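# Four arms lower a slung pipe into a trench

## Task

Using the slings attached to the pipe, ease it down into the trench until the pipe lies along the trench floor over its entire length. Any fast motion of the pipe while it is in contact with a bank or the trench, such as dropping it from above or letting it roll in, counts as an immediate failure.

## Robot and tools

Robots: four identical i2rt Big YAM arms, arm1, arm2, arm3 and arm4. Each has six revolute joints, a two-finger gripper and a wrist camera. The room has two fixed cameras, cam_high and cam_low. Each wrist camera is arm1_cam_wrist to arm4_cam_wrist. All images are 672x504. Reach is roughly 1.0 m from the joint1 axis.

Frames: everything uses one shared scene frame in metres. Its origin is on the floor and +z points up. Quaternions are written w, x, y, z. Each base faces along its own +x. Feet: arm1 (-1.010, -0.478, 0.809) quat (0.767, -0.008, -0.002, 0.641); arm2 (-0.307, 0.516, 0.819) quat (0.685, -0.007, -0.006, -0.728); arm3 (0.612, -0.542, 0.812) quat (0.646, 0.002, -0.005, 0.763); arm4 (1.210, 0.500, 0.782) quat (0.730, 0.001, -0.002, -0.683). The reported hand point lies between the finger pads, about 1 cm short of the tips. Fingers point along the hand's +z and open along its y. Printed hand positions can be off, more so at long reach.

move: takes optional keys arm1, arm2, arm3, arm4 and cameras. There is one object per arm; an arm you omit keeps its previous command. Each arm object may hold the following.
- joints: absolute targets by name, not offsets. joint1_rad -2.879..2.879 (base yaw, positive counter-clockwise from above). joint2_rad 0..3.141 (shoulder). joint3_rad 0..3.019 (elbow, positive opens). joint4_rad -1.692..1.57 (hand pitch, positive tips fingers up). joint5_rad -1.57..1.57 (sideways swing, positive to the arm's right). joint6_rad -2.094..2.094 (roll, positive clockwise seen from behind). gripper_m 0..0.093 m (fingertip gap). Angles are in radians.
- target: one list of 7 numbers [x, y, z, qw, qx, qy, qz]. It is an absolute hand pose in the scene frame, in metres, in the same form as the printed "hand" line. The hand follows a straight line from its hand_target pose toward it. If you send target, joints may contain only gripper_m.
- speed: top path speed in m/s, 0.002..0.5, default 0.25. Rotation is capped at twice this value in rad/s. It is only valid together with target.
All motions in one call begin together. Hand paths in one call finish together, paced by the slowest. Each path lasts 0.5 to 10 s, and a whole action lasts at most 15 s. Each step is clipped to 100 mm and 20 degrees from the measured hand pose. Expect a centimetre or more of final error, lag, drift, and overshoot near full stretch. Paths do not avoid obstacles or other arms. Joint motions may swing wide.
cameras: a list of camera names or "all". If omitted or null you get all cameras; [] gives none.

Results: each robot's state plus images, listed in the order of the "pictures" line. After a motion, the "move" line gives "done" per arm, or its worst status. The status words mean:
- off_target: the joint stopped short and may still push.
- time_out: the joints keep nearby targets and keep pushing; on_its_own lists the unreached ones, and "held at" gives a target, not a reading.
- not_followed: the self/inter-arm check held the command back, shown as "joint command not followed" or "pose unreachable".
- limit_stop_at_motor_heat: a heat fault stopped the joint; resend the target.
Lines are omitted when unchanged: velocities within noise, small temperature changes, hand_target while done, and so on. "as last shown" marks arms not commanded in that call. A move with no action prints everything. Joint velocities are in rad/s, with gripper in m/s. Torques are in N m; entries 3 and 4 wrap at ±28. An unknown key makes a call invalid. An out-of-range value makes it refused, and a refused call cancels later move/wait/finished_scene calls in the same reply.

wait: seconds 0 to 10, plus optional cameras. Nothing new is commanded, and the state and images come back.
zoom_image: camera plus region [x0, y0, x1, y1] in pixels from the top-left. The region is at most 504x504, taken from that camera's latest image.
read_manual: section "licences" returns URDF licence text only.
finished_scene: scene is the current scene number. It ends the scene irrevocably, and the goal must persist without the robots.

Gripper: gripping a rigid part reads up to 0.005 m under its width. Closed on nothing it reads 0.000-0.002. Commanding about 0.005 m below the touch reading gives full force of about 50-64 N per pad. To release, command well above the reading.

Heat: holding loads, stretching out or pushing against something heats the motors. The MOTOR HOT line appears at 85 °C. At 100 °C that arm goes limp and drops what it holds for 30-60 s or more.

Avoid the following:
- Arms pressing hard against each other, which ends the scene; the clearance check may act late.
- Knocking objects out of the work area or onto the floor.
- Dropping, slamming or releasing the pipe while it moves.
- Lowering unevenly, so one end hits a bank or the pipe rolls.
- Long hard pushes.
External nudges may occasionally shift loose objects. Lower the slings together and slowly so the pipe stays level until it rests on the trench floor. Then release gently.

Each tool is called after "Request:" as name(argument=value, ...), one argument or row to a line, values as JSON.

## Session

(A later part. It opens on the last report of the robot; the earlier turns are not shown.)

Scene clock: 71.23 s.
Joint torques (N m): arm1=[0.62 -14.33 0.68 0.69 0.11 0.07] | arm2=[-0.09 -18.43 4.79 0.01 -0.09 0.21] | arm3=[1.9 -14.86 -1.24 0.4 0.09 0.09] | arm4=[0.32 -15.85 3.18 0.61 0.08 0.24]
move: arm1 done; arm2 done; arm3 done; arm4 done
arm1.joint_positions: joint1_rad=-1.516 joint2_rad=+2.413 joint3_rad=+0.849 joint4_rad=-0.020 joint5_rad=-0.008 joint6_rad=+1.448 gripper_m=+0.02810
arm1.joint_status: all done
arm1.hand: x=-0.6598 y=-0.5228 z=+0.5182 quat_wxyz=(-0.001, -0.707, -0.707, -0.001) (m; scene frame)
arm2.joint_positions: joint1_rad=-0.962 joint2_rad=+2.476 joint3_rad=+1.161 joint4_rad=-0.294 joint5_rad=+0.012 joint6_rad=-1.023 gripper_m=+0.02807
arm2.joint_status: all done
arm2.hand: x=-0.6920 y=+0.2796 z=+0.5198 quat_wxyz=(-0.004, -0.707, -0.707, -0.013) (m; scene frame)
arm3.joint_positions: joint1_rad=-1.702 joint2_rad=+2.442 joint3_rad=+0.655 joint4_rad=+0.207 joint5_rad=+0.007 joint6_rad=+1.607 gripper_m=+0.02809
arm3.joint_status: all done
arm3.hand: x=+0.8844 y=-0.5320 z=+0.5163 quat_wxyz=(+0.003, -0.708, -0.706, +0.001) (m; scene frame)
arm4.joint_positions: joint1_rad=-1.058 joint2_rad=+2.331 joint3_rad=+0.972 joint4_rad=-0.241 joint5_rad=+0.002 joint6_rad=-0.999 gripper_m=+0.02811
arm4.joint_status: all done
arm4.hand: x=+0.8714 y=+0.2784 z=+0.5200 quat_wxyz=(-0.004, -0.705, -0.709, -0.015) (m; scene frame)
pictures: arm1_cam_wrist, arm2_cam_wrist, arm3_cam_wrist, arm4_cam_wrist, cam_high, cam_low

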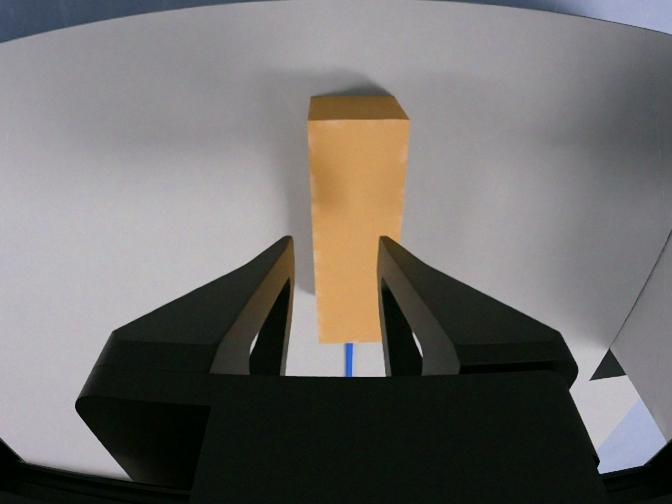

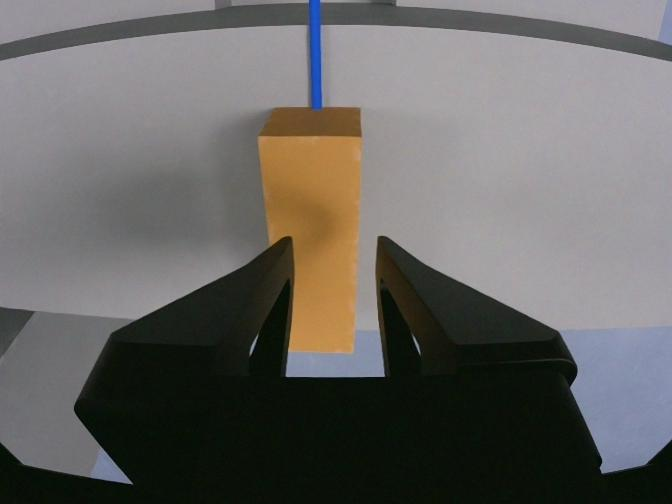

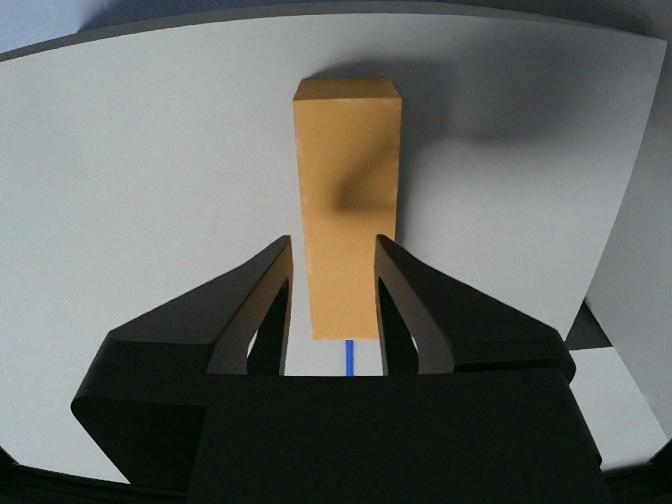

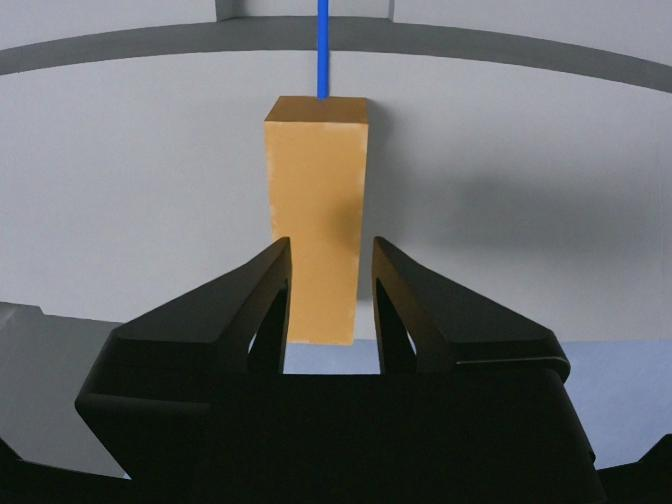

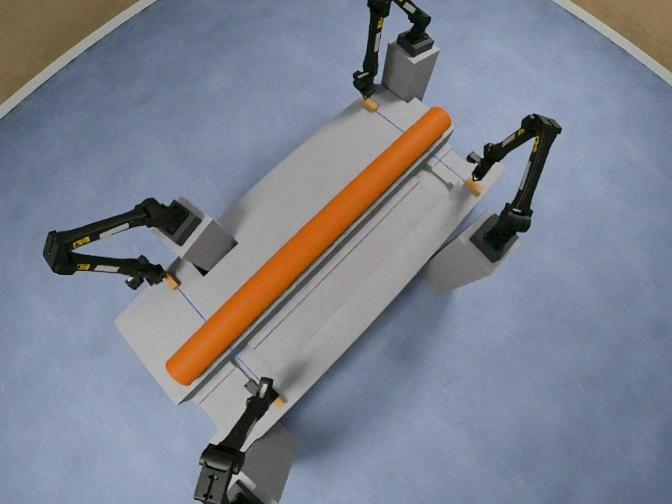

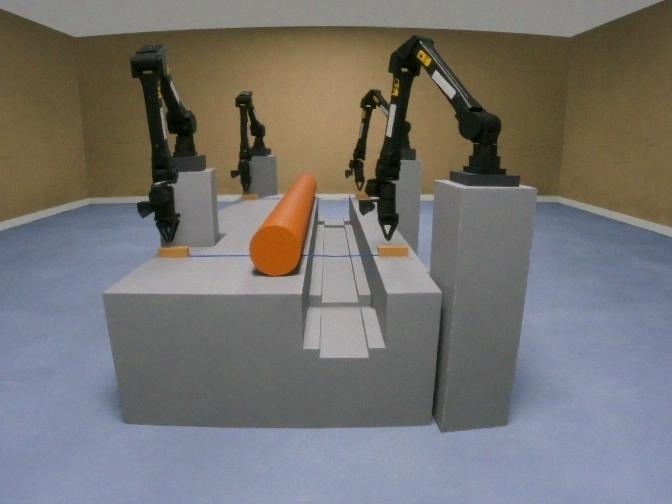

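Request:
move(
  arm1={"joints":{"gripper_m":0.092}},
  arm2={"joints":{"gripper_m":0.092}},
  arm3={"joints":{"gripper_m":0.092}},
  arm4={"joints":{"gripper_m":0.092}},
  cameras=[],
)

Request:
move(
  arm1={"target":[-0.669,-0.495,0.48,0,0.707,0.707,0],"speed":0.1},
  arm2={"target":[-0.693,0.306,0.484,0,0.707,0.707,0],"speed":0.1},
  arm3={"target":[0.878,-0.505,0.482,0,0.707,0.707,0],"speed":0.1},
  arm4={"target":[0.865,0.298,0.484,0,0.707,0.707,0],"speed":0.1},
)

Request:
zoom_image(
  camera="cam_low",
  region=[100, 150, 450, 400],
)

Scene clock: 81.63 s.
Joint torques (N m): arm1=[0.62 -13.92 0.73 1.06 0.11 0.08] | arm2=[0.03 -18.43 4.81 -0.01 -0.09 0.2] | arm3=[2.02 -14.74 -1.28 0.38 0.09 0.09] | arm4=[0.5 -15.91 3.19 0.65 0.09 0.24]
move: arm1 done; arm2 done; arm3 done; arm4 done
arm1.joint_positions: joint1_rad=-1.516 joint2_rad=+2.413 joint3_rad=+0.849 joint4_rad=-0.020 joint5_rad=-0.008 joint6_rad=+1.448 gripper_m=+0.09190
arm1.joint_status: all done
arm1.hand: x=-0.6598 y=-0.5228 z=+0.5182 quat_wxyz=(-0.001, -0.707, -0.707, -0.001) (m; scene frame)
arm2.joint_positions: joint1_rad=-0.962 joint2_rad=+2.476 joint3_rad=+1.161 joint4_rad=-0.294 joint5_rad=+0.012 joint6_rad=-1.023 gripper_m=+0.09192
arm2.joint_status: all done
arm2.hand: x=-0.6922 y=+0.2795 z=+0.5198 quat_wxyz=(-0.004, -0.707, -0.707, -0.013) (m; scene frame)
arm3.joint_positions: joint1_rad=-1.702 joint2_rad=+2.442 joint3_rad=+0.655 joint4_rad=+0.208 joint5_rad=+0.007 joint6_rad=+1.607 gripper_m=+0.09190
arm3.joint_status: all done
arm3.hand: x=+0.8845 y=-0.5320 z=+0.5163 quat_wxyz=(+0.002, -0.708, -0.706, +0.001) (m; scene frame)
arm4.joint_positions: joint1_rad=-1.058 joint2_rad=+2.331 joint3_rad=+0.972 joint4_rad=-0.241 joint5_rad=+0.002 joint6_rad=-0.999 gripper_m=+0.09189
arm4.joint_status: all done
arm4.hand: x=+0.8714 y=+0.2784 z=+0.5200 quat_wxyz=(-0.004, -0.705, -0.709, -0.015) (m; scene frame)
pictures: none

Scene clock: 82.80 s.
Joint torques (N m): arm1=[0.56 -14.21 0.1 0.77 0.1 0.07] | arm2=[-1.2 -18.14 1.89 0.01 -0.11 0.04] | arm3=[1.55 -14.86 -1.66 0.36 0.07 0.11] | arm4=[-0.03 -15.91 1.58 0.61 0.07 0]
move: arm1 done; arm2 done; arm3 done; arm4 done
arm1.joint_positions: joint1_rad=-1.440 joint2_rad=+2.506 joint3_rad=+0.873 joint4_rad=+0.052 joint5_rad=-0.008 joint6_rad=+1.517 gripper_m=+0.09190
arm1.hand: x=-0.6655 y=-0.4965 z=+0.4873 quat_wxyz=(-0.002, -0.705, -0.709, -0.001) (m; scene frame)
arm1.hand_target: x=-0.6692 y=-0.4951 z=+0.4802 quat_wxyz=(+0.000, -0.707, -0.707, +0.000) (m; scene frame)
arm1.hand_status: done (0.008 m and 0.4 deg from the pose sent, 0.048 m and 0.1 deg at the start)
arm2.joint_positions: joint1_rad=-1.007 joint2_rad=+2.551 joint3_rad=+1.157 joint4_rad=-0.191 joint5_rad=+0.013 joint6_rad=-1.069 gripper_m=+0.09192
arm2.hand: x=-0.6925 y=+0.3021 z=+0.4868 quat_wxyz=(-0.001, -0.707, -0.707, -0.002) (m; scene frame)
arm2.hand_target: x=-0.6930 y=+0.3060 z=+0.4841 quat_wxyz=(+0.000, -0.707, -0.707, +0.000) (m; scene frame)
arm2.hand_status: done (0.005 m and 0.3 deg from the pose sent, 0.044 m and 1.6 deg at the start)
arm3.joint_positions: joint1_rad=-1.604 joint2_rad=+2.551 joint3_rad=+0.702 joint4_rad=+0.271 joint5_rad=+0.007 joint6_rad=+1.699 gripper_m=+0.09190
arm3.hand: x=+0.8784 y=-0.5057 z=+0.4849 quat_wxyz=(+0.002, -0.706, -0.708, +0.000) (m; scene frame)
arm3.hand_target: x=+0.8780 y=-0.5050 z=+0.4820 quat_wxyz=(+0.000, -0.707, -0.707, +0.000) (m; scene frame)
arm3.hand_status: done (0.003 m and 0.3 deg from the pose sent, 0.044 m and 0.3 deg at the start)
arm4.joint_positions: joint1_rad=-1.103 joint2_rad=+2.427 joint3_rad=+0.972 joint4_rad=-0.135 joint5_rad=+0.003 joint6_rad=-1.028 gripper_m=+0.09189
arm4.hand: x=+0.8737 y=+0.3007 z=+0.4830 quat_wxyz=(-0.003, -0.710, -0.704, -0.011) (m; scene frame)
arm4.hand_target: x=+0.8651 y=+0.2980 z=+0.4841 quat_wxyz=(+0.000, -0.707, -0.707, +0.000) (m; scene frame)
arm4.hand_status: done (0.009 m and 1.4 deg from the pose sent, 0.042 m and 1.9 deg at the start)
pictures: arm1_cam_wrist, arm2_cam_wrist, arm3_cam_wrist, arm4_cam_wrist, cam_high, cam_low

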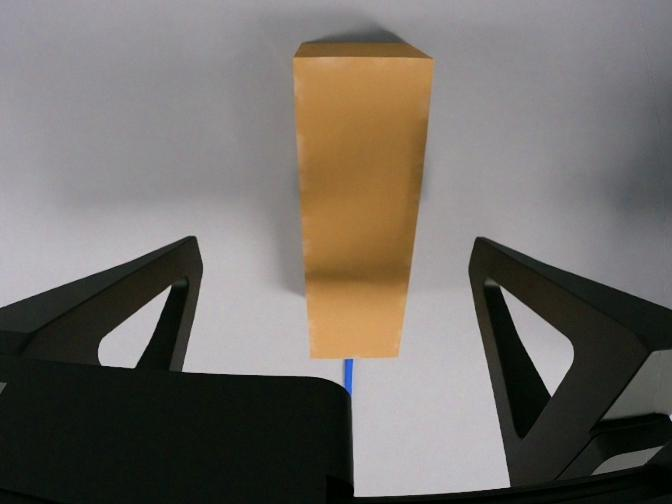

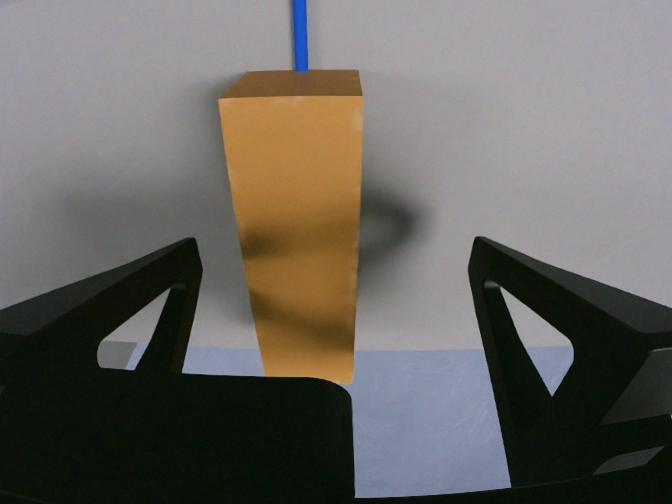

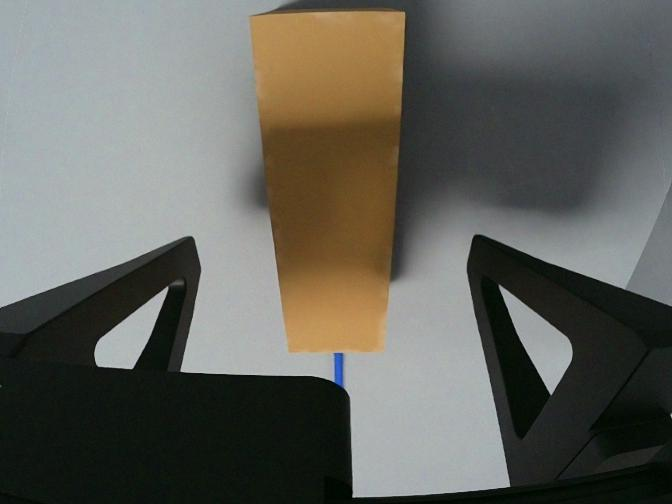

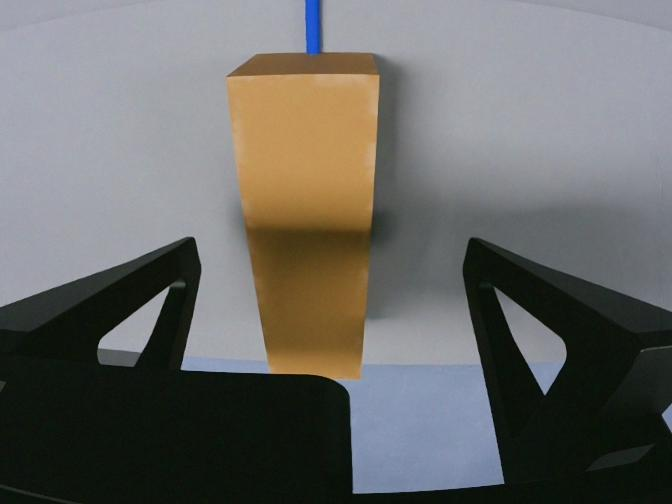

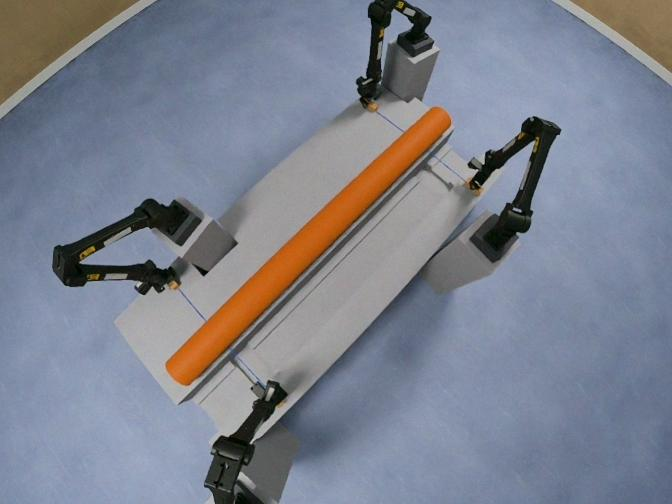

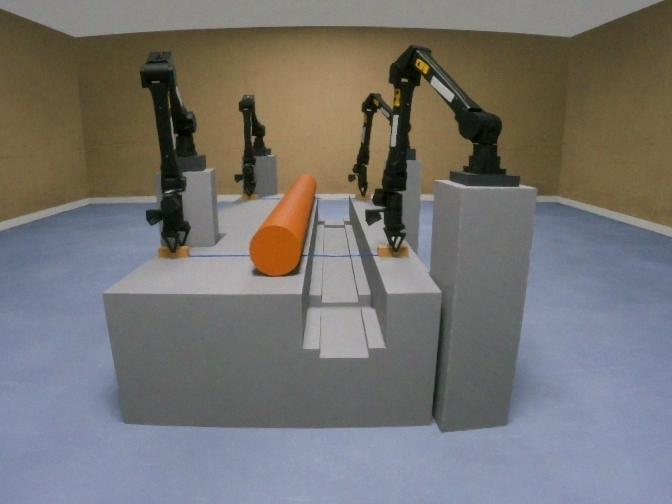

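Scaled by 1.440.

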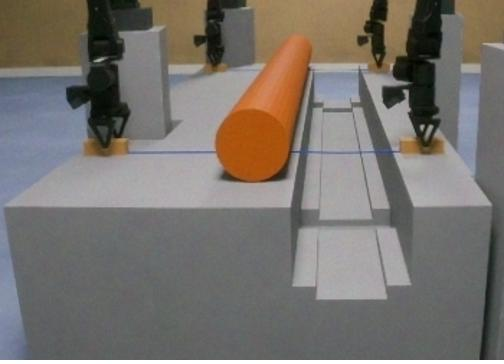

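Request:
move(
  arm1={"target":[-0.676,-0.498,0.455,0,0.707,0.707,0],"speed":0.08},
  arm2={"target":[-0.682,0.306,0.459,0,0.707,0.707,0],"speed":0.08},
  arm3={"target":[0.878,-0.509,0.459,0,0.707,0.707,0],"speed":0.08},
  arm4={"target":[0.871,0.298,0.460,0,0.707,0.707,0],"speed":0.08},
)

Request:
zoom_image(
  camera="cam_low",
  region=[130, 200, 430, 300],
)

Scene clock: 86.70 s.
Joint torques (N m): arm1=[-0.85 -14.04 -0.36 0.94 0.1 0] | arm2=[-0.38 -17.55 2.5 0.06 -0.18 0.18] | arm3=[0.56 -14.86 -1.92 0.32 0.08 -0.05] | arm4=[0.5 -14.97 1.78 0.7 -0.03 0.09]
move: arm1 done; arm2 done; arm3 done; arm4 done
arm1.joint_positions: joint1_rad=-1.440 joint2_rad=+2.581 joint3_rad=+0.899 joint4_rad=+0.100 joint5_rad=-0.008 joint6_rad=+1.518 gripper_m=+0.09190
arm1.hand: x=-0.6718 y=-0.4964 z=+0.4625 quat_wxyz=(-0.002, -0.705, -0.709, -0.001) (m; scene frame)
arm1.hand_target: x=-0.6762 y=-0.4980 z=+0.4552 quat_wxyz=(+0.000, -0.707, -0.707, +0.000) (m; scene frame)
arm1.hand_status: done (0.009 m and 0.4 deg from the pose sent, 0.034 m and 0.4 deg at the start)
arm2.joint_positions: joint1_rad=-1.007 joint2_rad=+2.609 joint3_rad=+1.157 joint4_rad=-0.141 joint5_rad=+0.015 joint6_rad=-1.070 gripper_m=+0.09193
arm2.hand: x=-0.6791 y=+0.3094 z=+0.4626 quat_wxyz=(-0.002, -0.707, -0.708, -0.006) (m; scene frame)
arm2.hand_target: x=-0.6820 y=+0.3061 z=+0.4591 quat_wxyz=(+0.000, -0.707, -0.707, +0.000) (m; scene frame)
arm2.hand_status: done (0.006 m and 0.7 deg from the pose sent, 0.030 m and 0.3 deg at the start)
arm3.joint_positions: joint1_rad=-1.606 joint2_rad=+2.622 joint3_rad=+0.746 joint4_rad=+0.300 joint5_rad=+0.007 joint6_rad=+1.698 gripper_m=+0.09190
arm3.hand: x=+0.8791 y=-0.5059 z=+0.4624 quat_wxyz=(+0.001, -0.706, -0.708, +0.000) (m; scene frame)
arm3.hand_target: x=+0.8781 y=-0.5089 z=+0.4591 quat_wxyz=(+0.000, -0.707, -0.707, +0.000) (m; scene frame)
arm3.hand_status: done (0.005 m and 0.2 deg from the pose sent, 0.026 m and 0.3 deg at the start)
arm4.joint_positions: joint1_rad=-1.103 joint2_rad=+2.482 joint3_rad=+0.985 joint4_rad=-0.092 joint5_rad=+0.006 joint6_rad=-1.029 gripper_m=+0.09189
arm4.hand: x=+0.8778 y=+0.3036 z=+0.4631 quat_wxyz=(-0.002, -0.710, -0.704, -0.010) (m; scene frame)
arm4.hand_target: x=+0.8712 y=+0.2981 z=+0.4602 quat_wxyz=(+0.000, -0.707, -0.707, +0.000) (m; scene frame)
arm4.hand_status: done (0.009 m and 1.3 deg from the pose sent, 0.023 m and 1.4 deg at the start)
pictures: arm1_cam_wrist, arm2_cam_wrist, arm3_cam_wrist, arm4_cam_wrist, cam_high, cam_low

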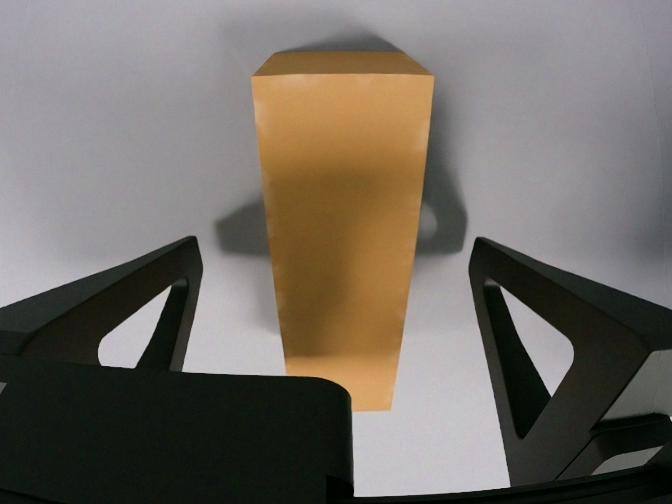

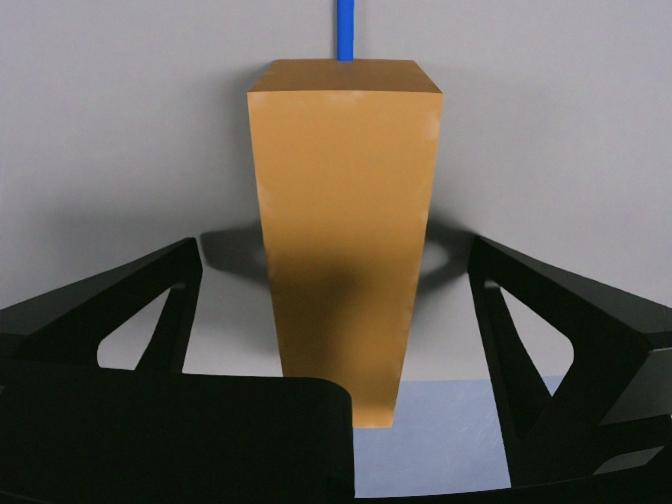

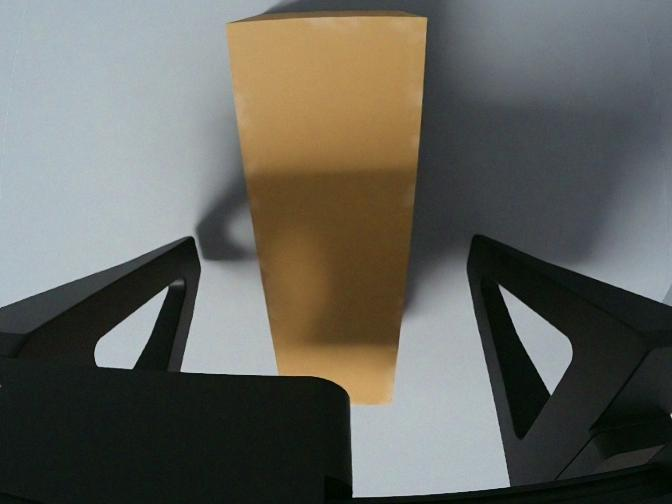

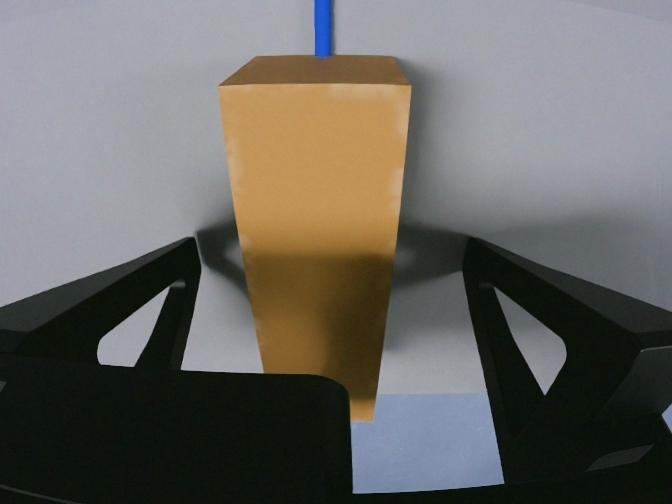

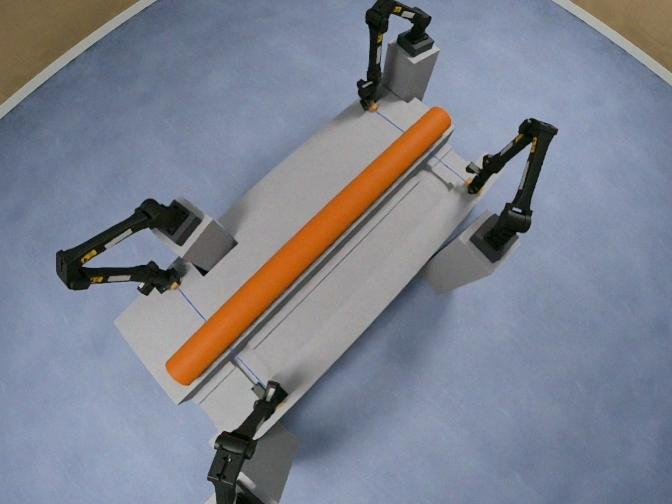

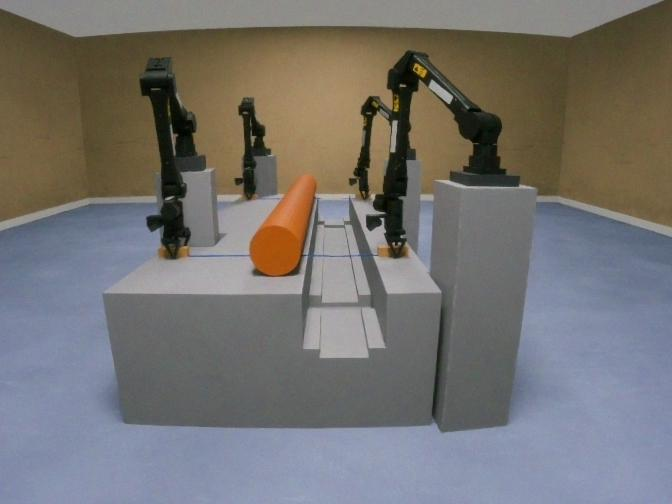

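Scaled by 1.680.

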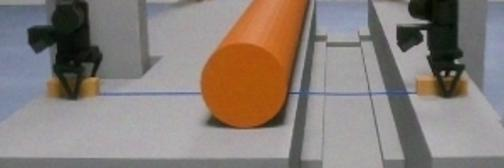

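Request:
move(
  arm1={"joints":{"gripper_m":0.02}},
  arm2={"joints":{"gripper_m":0.02}},
  arm3={"joints":{"gripper_m":0.02}},
  arm4={"joints":{"gripper_m":0.02}},
)

Scene clock: 94.00 s.
Joint torques (N m): arm1=[-0.5 -13.86 -0.38 0.99 0.11 0] | arm2=[-0.32 -17.55 2.51 -0.02 -0.18 0.18] | arm3=[0.56 -14.74 -1.89 0.35 0.07 -0.06] | arm4=[0.5 -15.15 1.42 0.61 -0.03 0.09]
move: arm1 off_target; arm2 off_target; arm3 off_target; arm4 off_target
arm1.joint_positions: joint1_rad=-1.440 joint2_rad=+2.581 joint3_rad=+0.900 joint4_rad=+0.101 joint5_rad=-0.008 joint6_rad=+1.518 gripper_m=+0.03390
arm1.joint_status: gripper_m off_target (ended at +0.03393, target +0.02000)
arm1.hand: x=-0.6712 y=-0.4963 z=+0.4624 quat_wxyz=(-0.002, -0.705, -0.709, -0.002) (m; scene frame)
arm2.joint_positions: joint1_rad=-1.007 joint2_rad=+2.609 joint3_rad=+1.157 joint4_rad=-0.139 joint5_rad=+0.015 joint6_rad=-1.070 gripper_m=+0.03429
arm2.joint_status: gripper_m off_target (ended at +0.03432, target +0.02000)
arm2.hand: x=-0.6795 y=+0.3091 z=+0.4626 quat_wxyz=(-0.001, -0.707, -0.708, -0.005) (m; scene frame)
arm3.joint_positions: joint1_rad=-1.606 joint2_rad=+2.622 joint3_rad=+0.746 joint4_rad=+0.302 joint5_rad=+0.007 joint6_rad=+1.697 gripper_m=+0.03465
arm3.joint_status: gripper_m off_target (ended at +0.03467, target +0.02000)
arm3.hand: x=+0.8794 y=-0.5060 z=+0.4624 quat_wxyz=(+0.001, -0.706, -0.708, -0.001) (m; scene frame)
arm4.joint_positions: joint1_rad=-1.103 joint2_rad=+2.482 joint3_rad=+0.991 joint4_rad=-0.088 joint5_rad=+0.005 joint6_rad=-1.029 gripper_m=+0.03471
arm4.joint_status: gripper_m off_target (ended at +0.03474, target +0.02000)
arm4.hand: x=+0.8741 y=+0.3013 z=+0.4630 quat_wxyz=(-0.001, -0.710, -0.704, -0.006) (m; scene frame)
pictures: arm1_cam_wrist, arm2_cam_wrist, arm3_cam_wrist, arm4_cam_wrist, cam_high, cam_low

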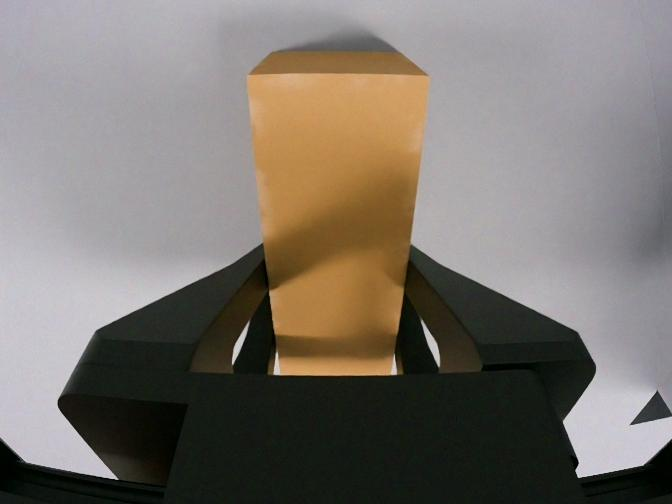

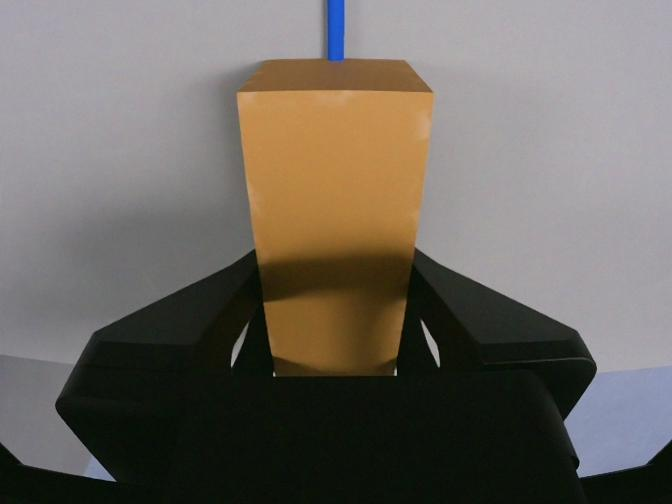

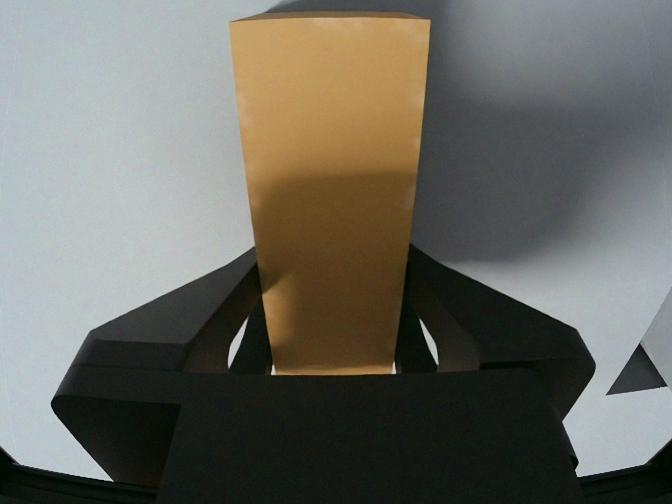

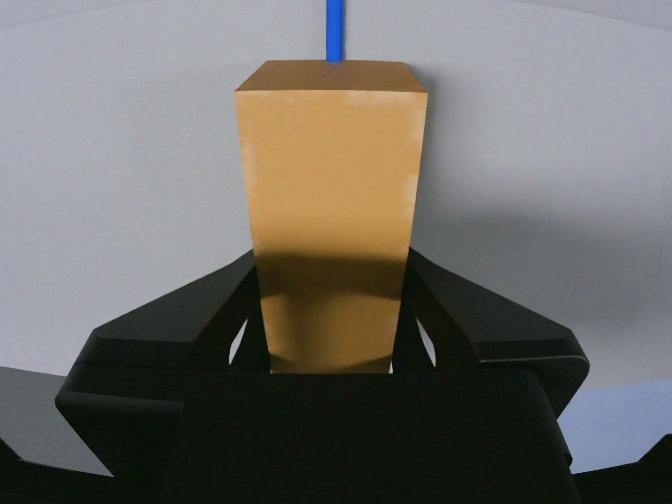

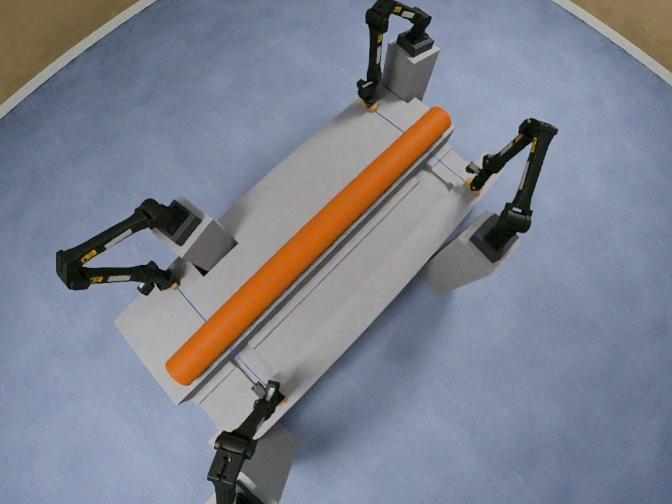

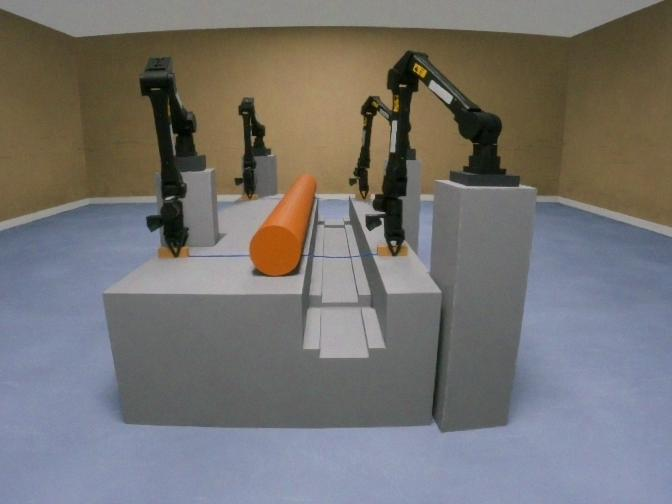

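Request:
move(
  arm1={"target":[-0.675,-0.33,0.68,0,0.707,0.707,0],"speed":0.12},
  arm2={"target":[-0.679,0.09,0.68,0,0.707,0.707,0],"speed":0.12},
  arm3={"target":[0.879,-0.33,0.68,0,0.707,0.707,0],"speed":0.12},
  arm4={"target":[0.873,0.09,0.68,0,0.707,0.707,0],"speed":0.12},
)

Scene clock: 111.93 s.
Joint torques (N m): arm1=[-0.32 -14.39 4.7 -0.05 0.02 0.13] | arm2=[0.21 -22.59 9.96 -0.94 -0.17 0.22] | arm3=[1.61 -15.56 3.85 -0.54 -0.17 0.1] | arm4=[0.79 -20.48 7.9 -0.31 -0.01 0.3]
move: arm1 off_target; arm2 off_target; arm3 off_target; arm4 off_target
arm1.joint_positions: joint1_rad=-0.981 joint2_rad=+1.929 joint3_rad=+0.741 joint4_rad=-0.410 joint5_rad=-0.013 joint6_rad=+1.977 gripper_m=+0.03390
arm1.hand: x=-0.6846 y=-0.3363 z=+0.6731 quat_wxyz=(+0.003, -0.705, -0.709, +0.009) (m; scene frame)
arm1.hand_target: x=-0.6751 y=-0.3300 z=+0.6801 quat_wxyz=(+0.000, -0.707, -0.707, +0.000) (m; scene frame)
arm1.hand_status: off_target (0.013 m and 1.1 deg from the pose sent, 0.274 m and 0.4 deg at the start)
arm2.joint_positions: joint1_rad=-0.665 joint2_rad=+2.262 joint3_rad=+1.369 joint4_rad=-0.732 joint5_rad=+0.010 joint6_rad=-0.724 gripper_m=+0.03429
arm2.hand: x=-0.6688 y=+0.1099 z=+0.6631 quat_wxyz=(+0.001, -0.708, -0.706, -0.020) (m; scene frame)
arm2.hand_target: x=-0.6785 y=+0.0906 z=+0.6803 quat_wxyz=(+0.000, -0.707, -0.707, +0.000) (m; scene frame)
arm2.hand_status: off_target (0.028 m and 2.3 deg from the pose sent, 0.309 m and 0.6 deg at the start)
arm3.joint_positions: joint1_rad=-1.105 joint2_rad=+1.906 joint3_rad=+0.670 joint4_rad=-0.364 joint5_rad=-0.060 joint6_rad=+2.074 gripper_m=+0.03464
arm3.hand: x=+0.8723 y=-0.3389 z=+0.6744 quat_wxyz=(+0.034, -0.660, -0.750, +0.003) (m; scene frame)
arm3.hand_target: x=+0.8794 y=-0.3307 z=+0.6801 quat_wxyz=(+0.033, -0.660, -0.750, -0.006) (m; scene frame)
arm3.hand_status: off_target (0.012 m and 8.3 deg from the pose sent, 0.280 m and 0.2 deg at the start; a joint's target at an end of its range on 46 of 97 steps)
arm4.joint_positions: joint1_rad=-0.758 joint2_rad=+2.119 joint3_rad=+1.231 joint4_rad=-0.735 joint5_rad=+0.005 joint6_rad=-0.700 gripper_m=+0.03472
arm4.hand: x=+0.8870 y=+0.1112 z=+0.6578 quat_wxyz=(+0.003, -0.704, -0.710, -0.027) (m; scene frame)
arm4.hand_target: x=+0.8737 y=+0.0906 z=+0.6803 quat_wxyz=(+0.000, -0.707, -0.707, +0.000) (m; scene frame)
arm4.hand_status: off_target (0.034 m and 3.1 deg from the pose sent, 0.303 m and 0.8 deg at the start)
pictures: arm1_cam_wrist, arm2_cam_wrist, arm3_cam_wrist, arm4_cam_wrist, cam_high, cam_low

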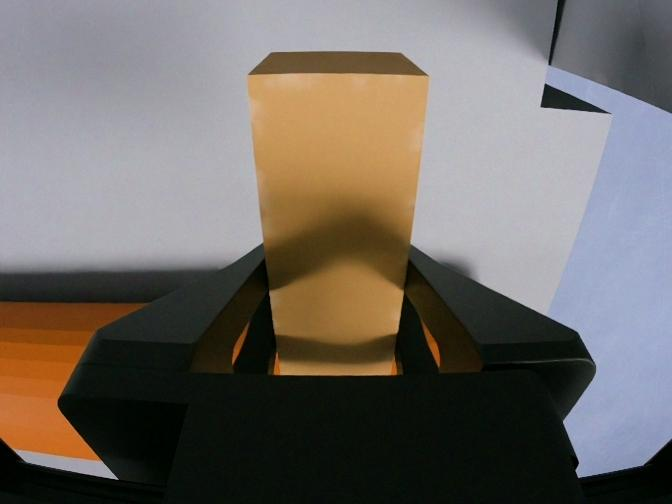

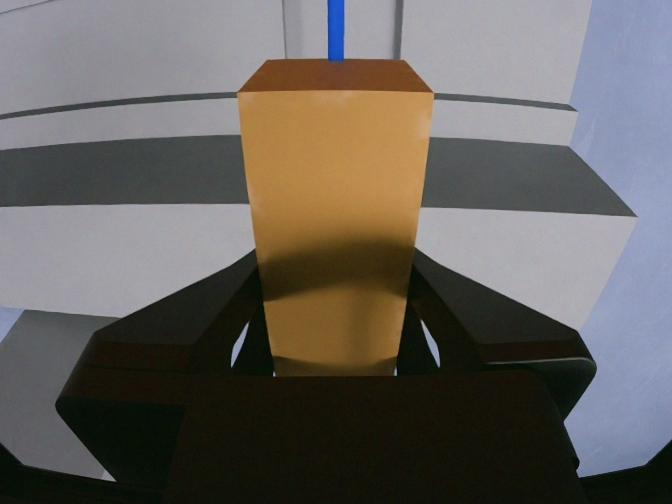

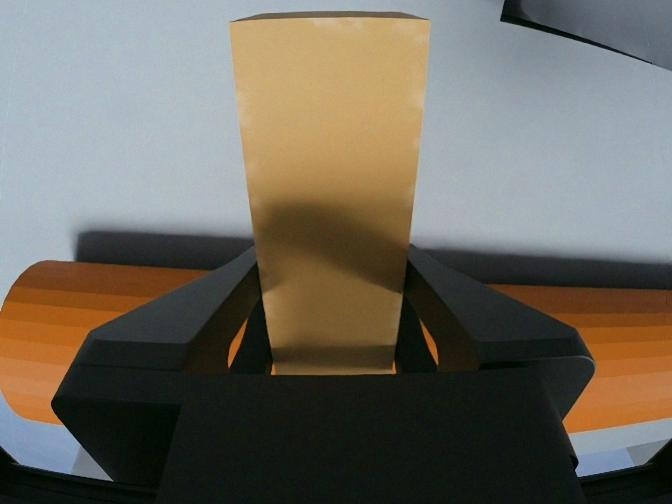

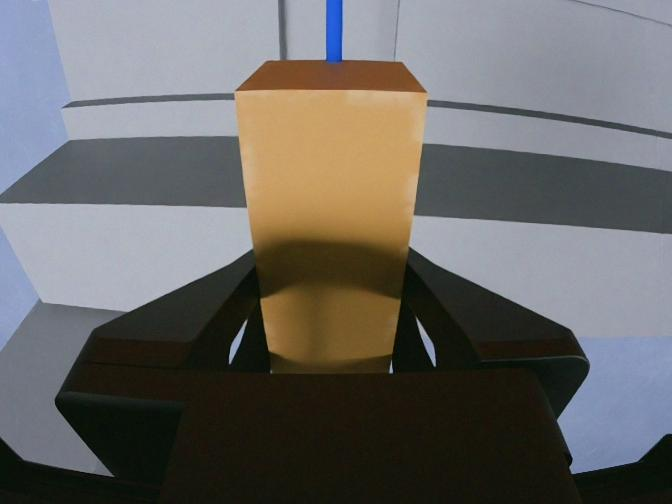

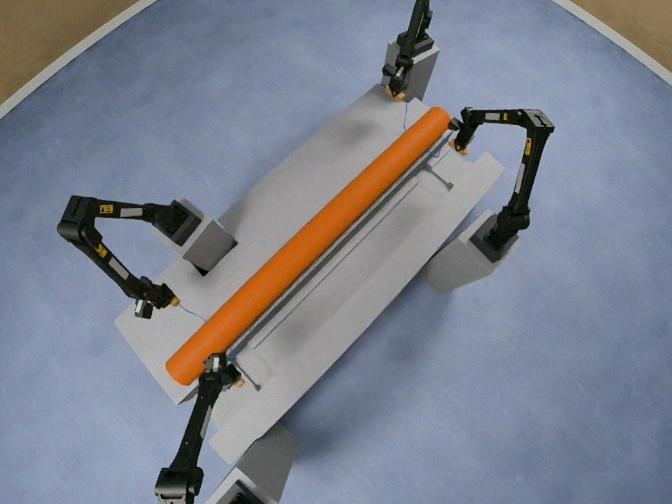

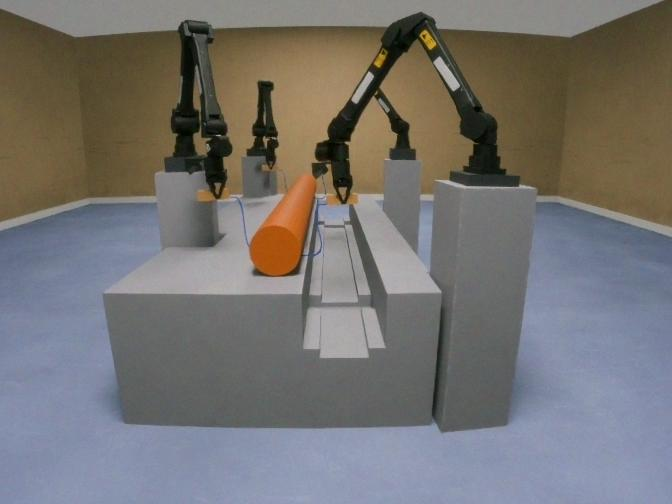

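Request:
move(
  arm1={"target":[-0.668,-0.33,0.74,0,0.609,0.793,0],"speed":0.06},
  arm2={"target":[-0.688,0.075,0.75,0,0.707,0.707,0],"speed":0.06},
  arm3={"target":[0.882,-0.33,0.74,0,0.537,0.843,0],"speed":0.06},
  arm4={"target":[0.868,0.075,0.755,0,0.707,0.707,0],"speed":0.06},
  cameras=["cam_high","cam_low"],
)

Request:
move(
  arm1={"target":[-0.668,-0.33,0.78,0,0.609,0.793,0],"speed":0.04},
  arm2={"target":[-0.688,0.075,0.79,0,0.707,0.707,0],"speed":0.04},
  arm3={"target":[0.882,-0.33,0.78,0,0.537,0.843,0],"speed":0.04},
  arm4={"target":[0.868,0.075,0.795,0,0.707,0.707,0],"speed":0.04},
  cameras=["cam_high","cam_low"],
)

Request:
zoom_image(
  camera="cam_low",
  region=[150, 130, 450, 330],
)

Scene clock: 123.30 s.
Joint torques (N m): arm1=[-0.73 -15.91 6.71 -0.34 0.09 -0.21] | arm2=[0.56 -23.12 11.86 -0.99 -0.2 0.21] | arm3=[1.55 -16.62 5.68 -0.81 0.09 -0.11] | arm4=[1.08 -20.95 9.72 -0.36 -0.02 0.3]
move: arm1 off_target; arm2 off_target; arm3 off_target; arm4 off_target
arm1.joint_positions: joint1_rad=-0.981 joint2_rad=+1.799 joint3_rad=+0.753 joint4_rad=-0.579 joint5_rad=-0.013 joint6_rad=+1.737 gripper_m=+0.03390
arm1.hand: x=-0.6876 y=-0.3368 z=+0.7201 quat_wxyz=(+0.010, -0.615, -0.788, +0.020) (m; scene frame)
arm1.hand_target: x=-0.6685 y=-0.3302 z=+0.7397 quat_wxyz=(+0.000, -0.609, -0.793, +0.000) (m; scene frame)
arm1.hand_status: off_target (0.029 m and 2.8 deg from the pose sent, 0.069 m and 14.7 deg at the start)
arm2.joint_positions: joint1_rad=-0.664 joint2_rad=+2.176 joint3_rad=+1.426 joint4_rad=-0.892 joint5_rad=+0.010 joint6_rad=-0.718 gripper_m=+0.03429
arm2.hand: x=-0.6774 y=+0.1005 z=+0.7252 quat_wxyz=(+0.002, -0.710, -0.704, -0.028) (m; scene frame)
arm2.hand_target: x=-0.6872 y=+0.0758 z=+0.7506 quat_wxyz=(+0.000, -0.707, -0.707, +0.000) (m; scene frame)
arm2.hand_status: off_target (0.037 m and 3.3 deg from the pose sent, 0.095 m and 2.3 deg at the start)
arm3.joint_positions: joint1_rad=-1.071 joint2_rad=+1.746 joint3_rad=+0.673 joint4_rad=-0.547 joint5_rad=+0.003 joint6_rad=+1.819 gripper_m=+0.03464
arm3.hand: x=+0.8689 y=-0.3417 z=+0.7252 quat_wxyz=(+0.008, -0.545, -0.838, +0.019) (m; scene frame)
arm3.hand_target: x=+0.8816 y=-0.3302 z=+0.7398 quat_wxyz=(+0.000, -0.537, -0.843, +0.000) (m; scene frame)
arm3.hand_status: off_target (0.023 m and 2.6 deg from the pose sent, 0.067 m and 18.1 deg at the start)
arm4.joint_positions: joint1_rad=-0.752 joint2_rad=+2.021 joint3_rad=+1.295 joint4_rad=-0.915 joint5_rad=+0.005 joint6_rad=-0.689 gripper_m=+0.03472
arm4.hand: x=+0.8820 y=+0.1010 z=+0.7245 quat_wxyz=(+0.004, -0.706, -0.708, -0.035) (m; scene frame)
arm4.hand_target: x=+0.8691 y=+0.0763 z=+0.7554 quat_wxyz=(-0.001, -0.707, -0.707, +0.000) (m; scene frame)
arm4.hand_status: off_target (0.042 m and 4.1 deg from the pose sent, 0.105 m and 3.1 deg at the start)
pictures: cam_high, cam_low

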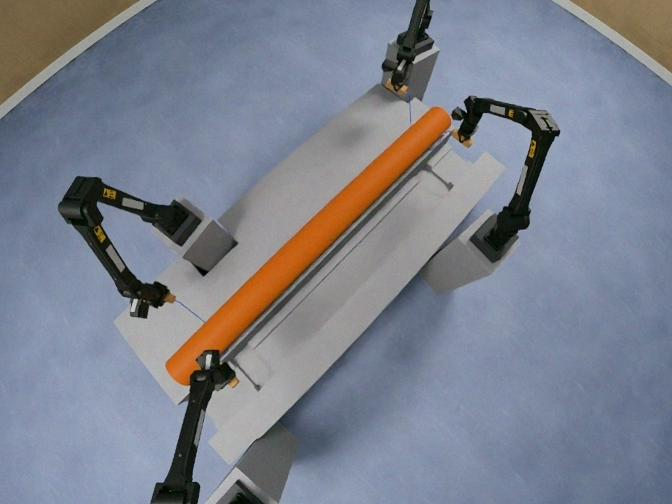

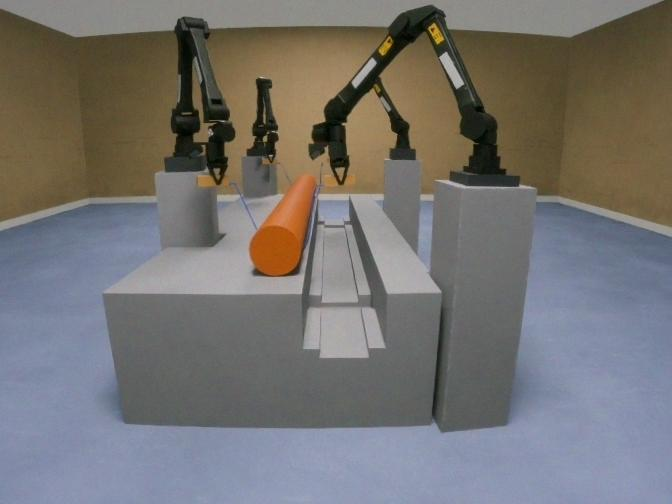

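Scene clock: 124.80 s.
Joint torques (N m): arm1=[-1.14 -17.14 7.72 -1.2 0.16 -0.2] | arm2=[0.21 -25.7 13.08 -1.25 -0.31 0.14] | arm3=[1.08 -18.37 6.56 -1.8 0.03 -0.15] | arm4=[0.67 -24.18 11.22 -0.72 -0.08 0.18]
move: arm1 off_target; arm2 off_target; arm3 off_target; arm4 off_target
arm1.joint_positions: joint1_rad=-0.981 joint2_rad=+1.720 joint3_rad=+0.766 joint4_rad=-0.679 joint5_rad=-0.014 joint6_rad=+1.736 gripper_m=+0.03390
arm1.hand: x=-0.6890 y=-0.3365 z=+0.7499 quat_wxyz=(+0.013, -0.615, -0.788, +0.024) (m; scene frame)
arm1.hand_target: x=-0.6687 y=-0.3303 z=+0.7789 quat_wxyz=(-0.001, -0.609, -0.793, +0.000) (m; scene frame)
arm1.hand_status: off_target (0.037 m and 3.2 deg from the pose sent, 0.063 m and 2.8 deg at the start)
arm2.joint_positions: joint1_rad=-0.658 joint2_rad=+2.143 joint3_rad=+1.426 joint4_rad=-0.965 joint5_rad=+0.013 joint6_rad=-0.711 gripper_m=+0.03429
arm2.hand: x=-0.6682 y=+0.1067 z=+0.7440 quat_wxyz=(+0.005, -0.709, -0.703, -0.048) (m; scene frame)
arm2.hand_target: x=-0.6862 y=+0.0770 z=+0.7906 quat_wxyz=(+0.000, -0.707, -0.707, +0.000) (m; scene frame)
arm2.hand_status: off_target (0.059 m and 5.5 deg from the pose sent, 0.071 m and 3.3 deg at the start)
arm3.joint_positions: joint1_rad=-1.063 joint2_rad=+1.667 joint3_rad=+0.691 joint4_rad=-0.650 joint5_rad=+0.005 joint6_rad=+1.822 gripper_m=+0.03464
arm3.hand: x=+0.8679 y=-0.3397 z=+0.7536 quat_wxyz=(+0.008, -0.543, -0.839, +0.022) (m; scene frame)
arm3.hand_target: x=+0.8817 y=-0.3303 z=+0.7787 quat_wxyz=(+0.000, -0.537, -0.843, +0.000) (m; scene frame)
arm3.hand_status: off_target (0.031 m and 2.8 deg from the pose sent, 0.057 m and 2.6 deg at the start)
arm4.joint_positions: joint1_rad=-0.746 joint2_rad=+1.995 joint3_rad=+1.297 joint4_rad=-0.993 joint5_rad=+0.007 joint6_rad=-0.680 gripper_m=+0.03472
arm4.hand: x=+0.8922 y=+0.1100 z=+0.7395 quat_wxyz=(+0.007, -0.706, -0.706, -0.060) (m; scene frame)
arm4.hand_target: x=+0.8706 y=+0.0781 z=+0.7954 quat_wxyz=(+0.000, -0.707, -0.707, +0.000) (m; scene frame)
arm4.hand_status: off_target (0.070 m and 6.9 deg from the pose sent, 0.076 m and 4.1 deg at the start)
pictures: cam_high, cam_low

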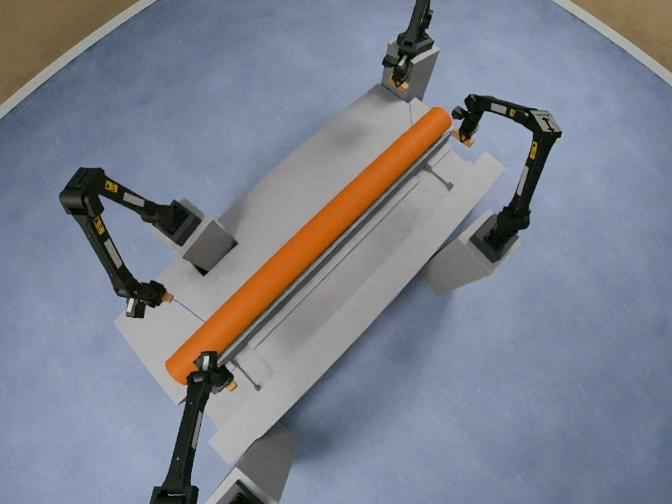

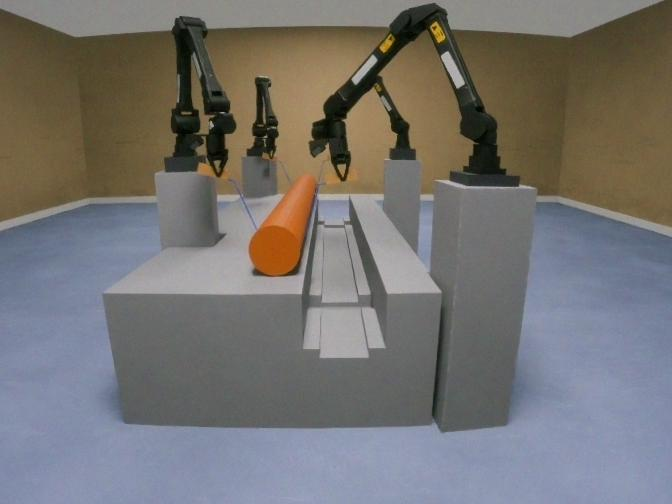

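Scaled by 1.680.

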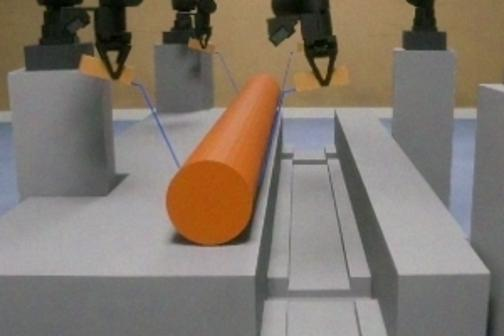

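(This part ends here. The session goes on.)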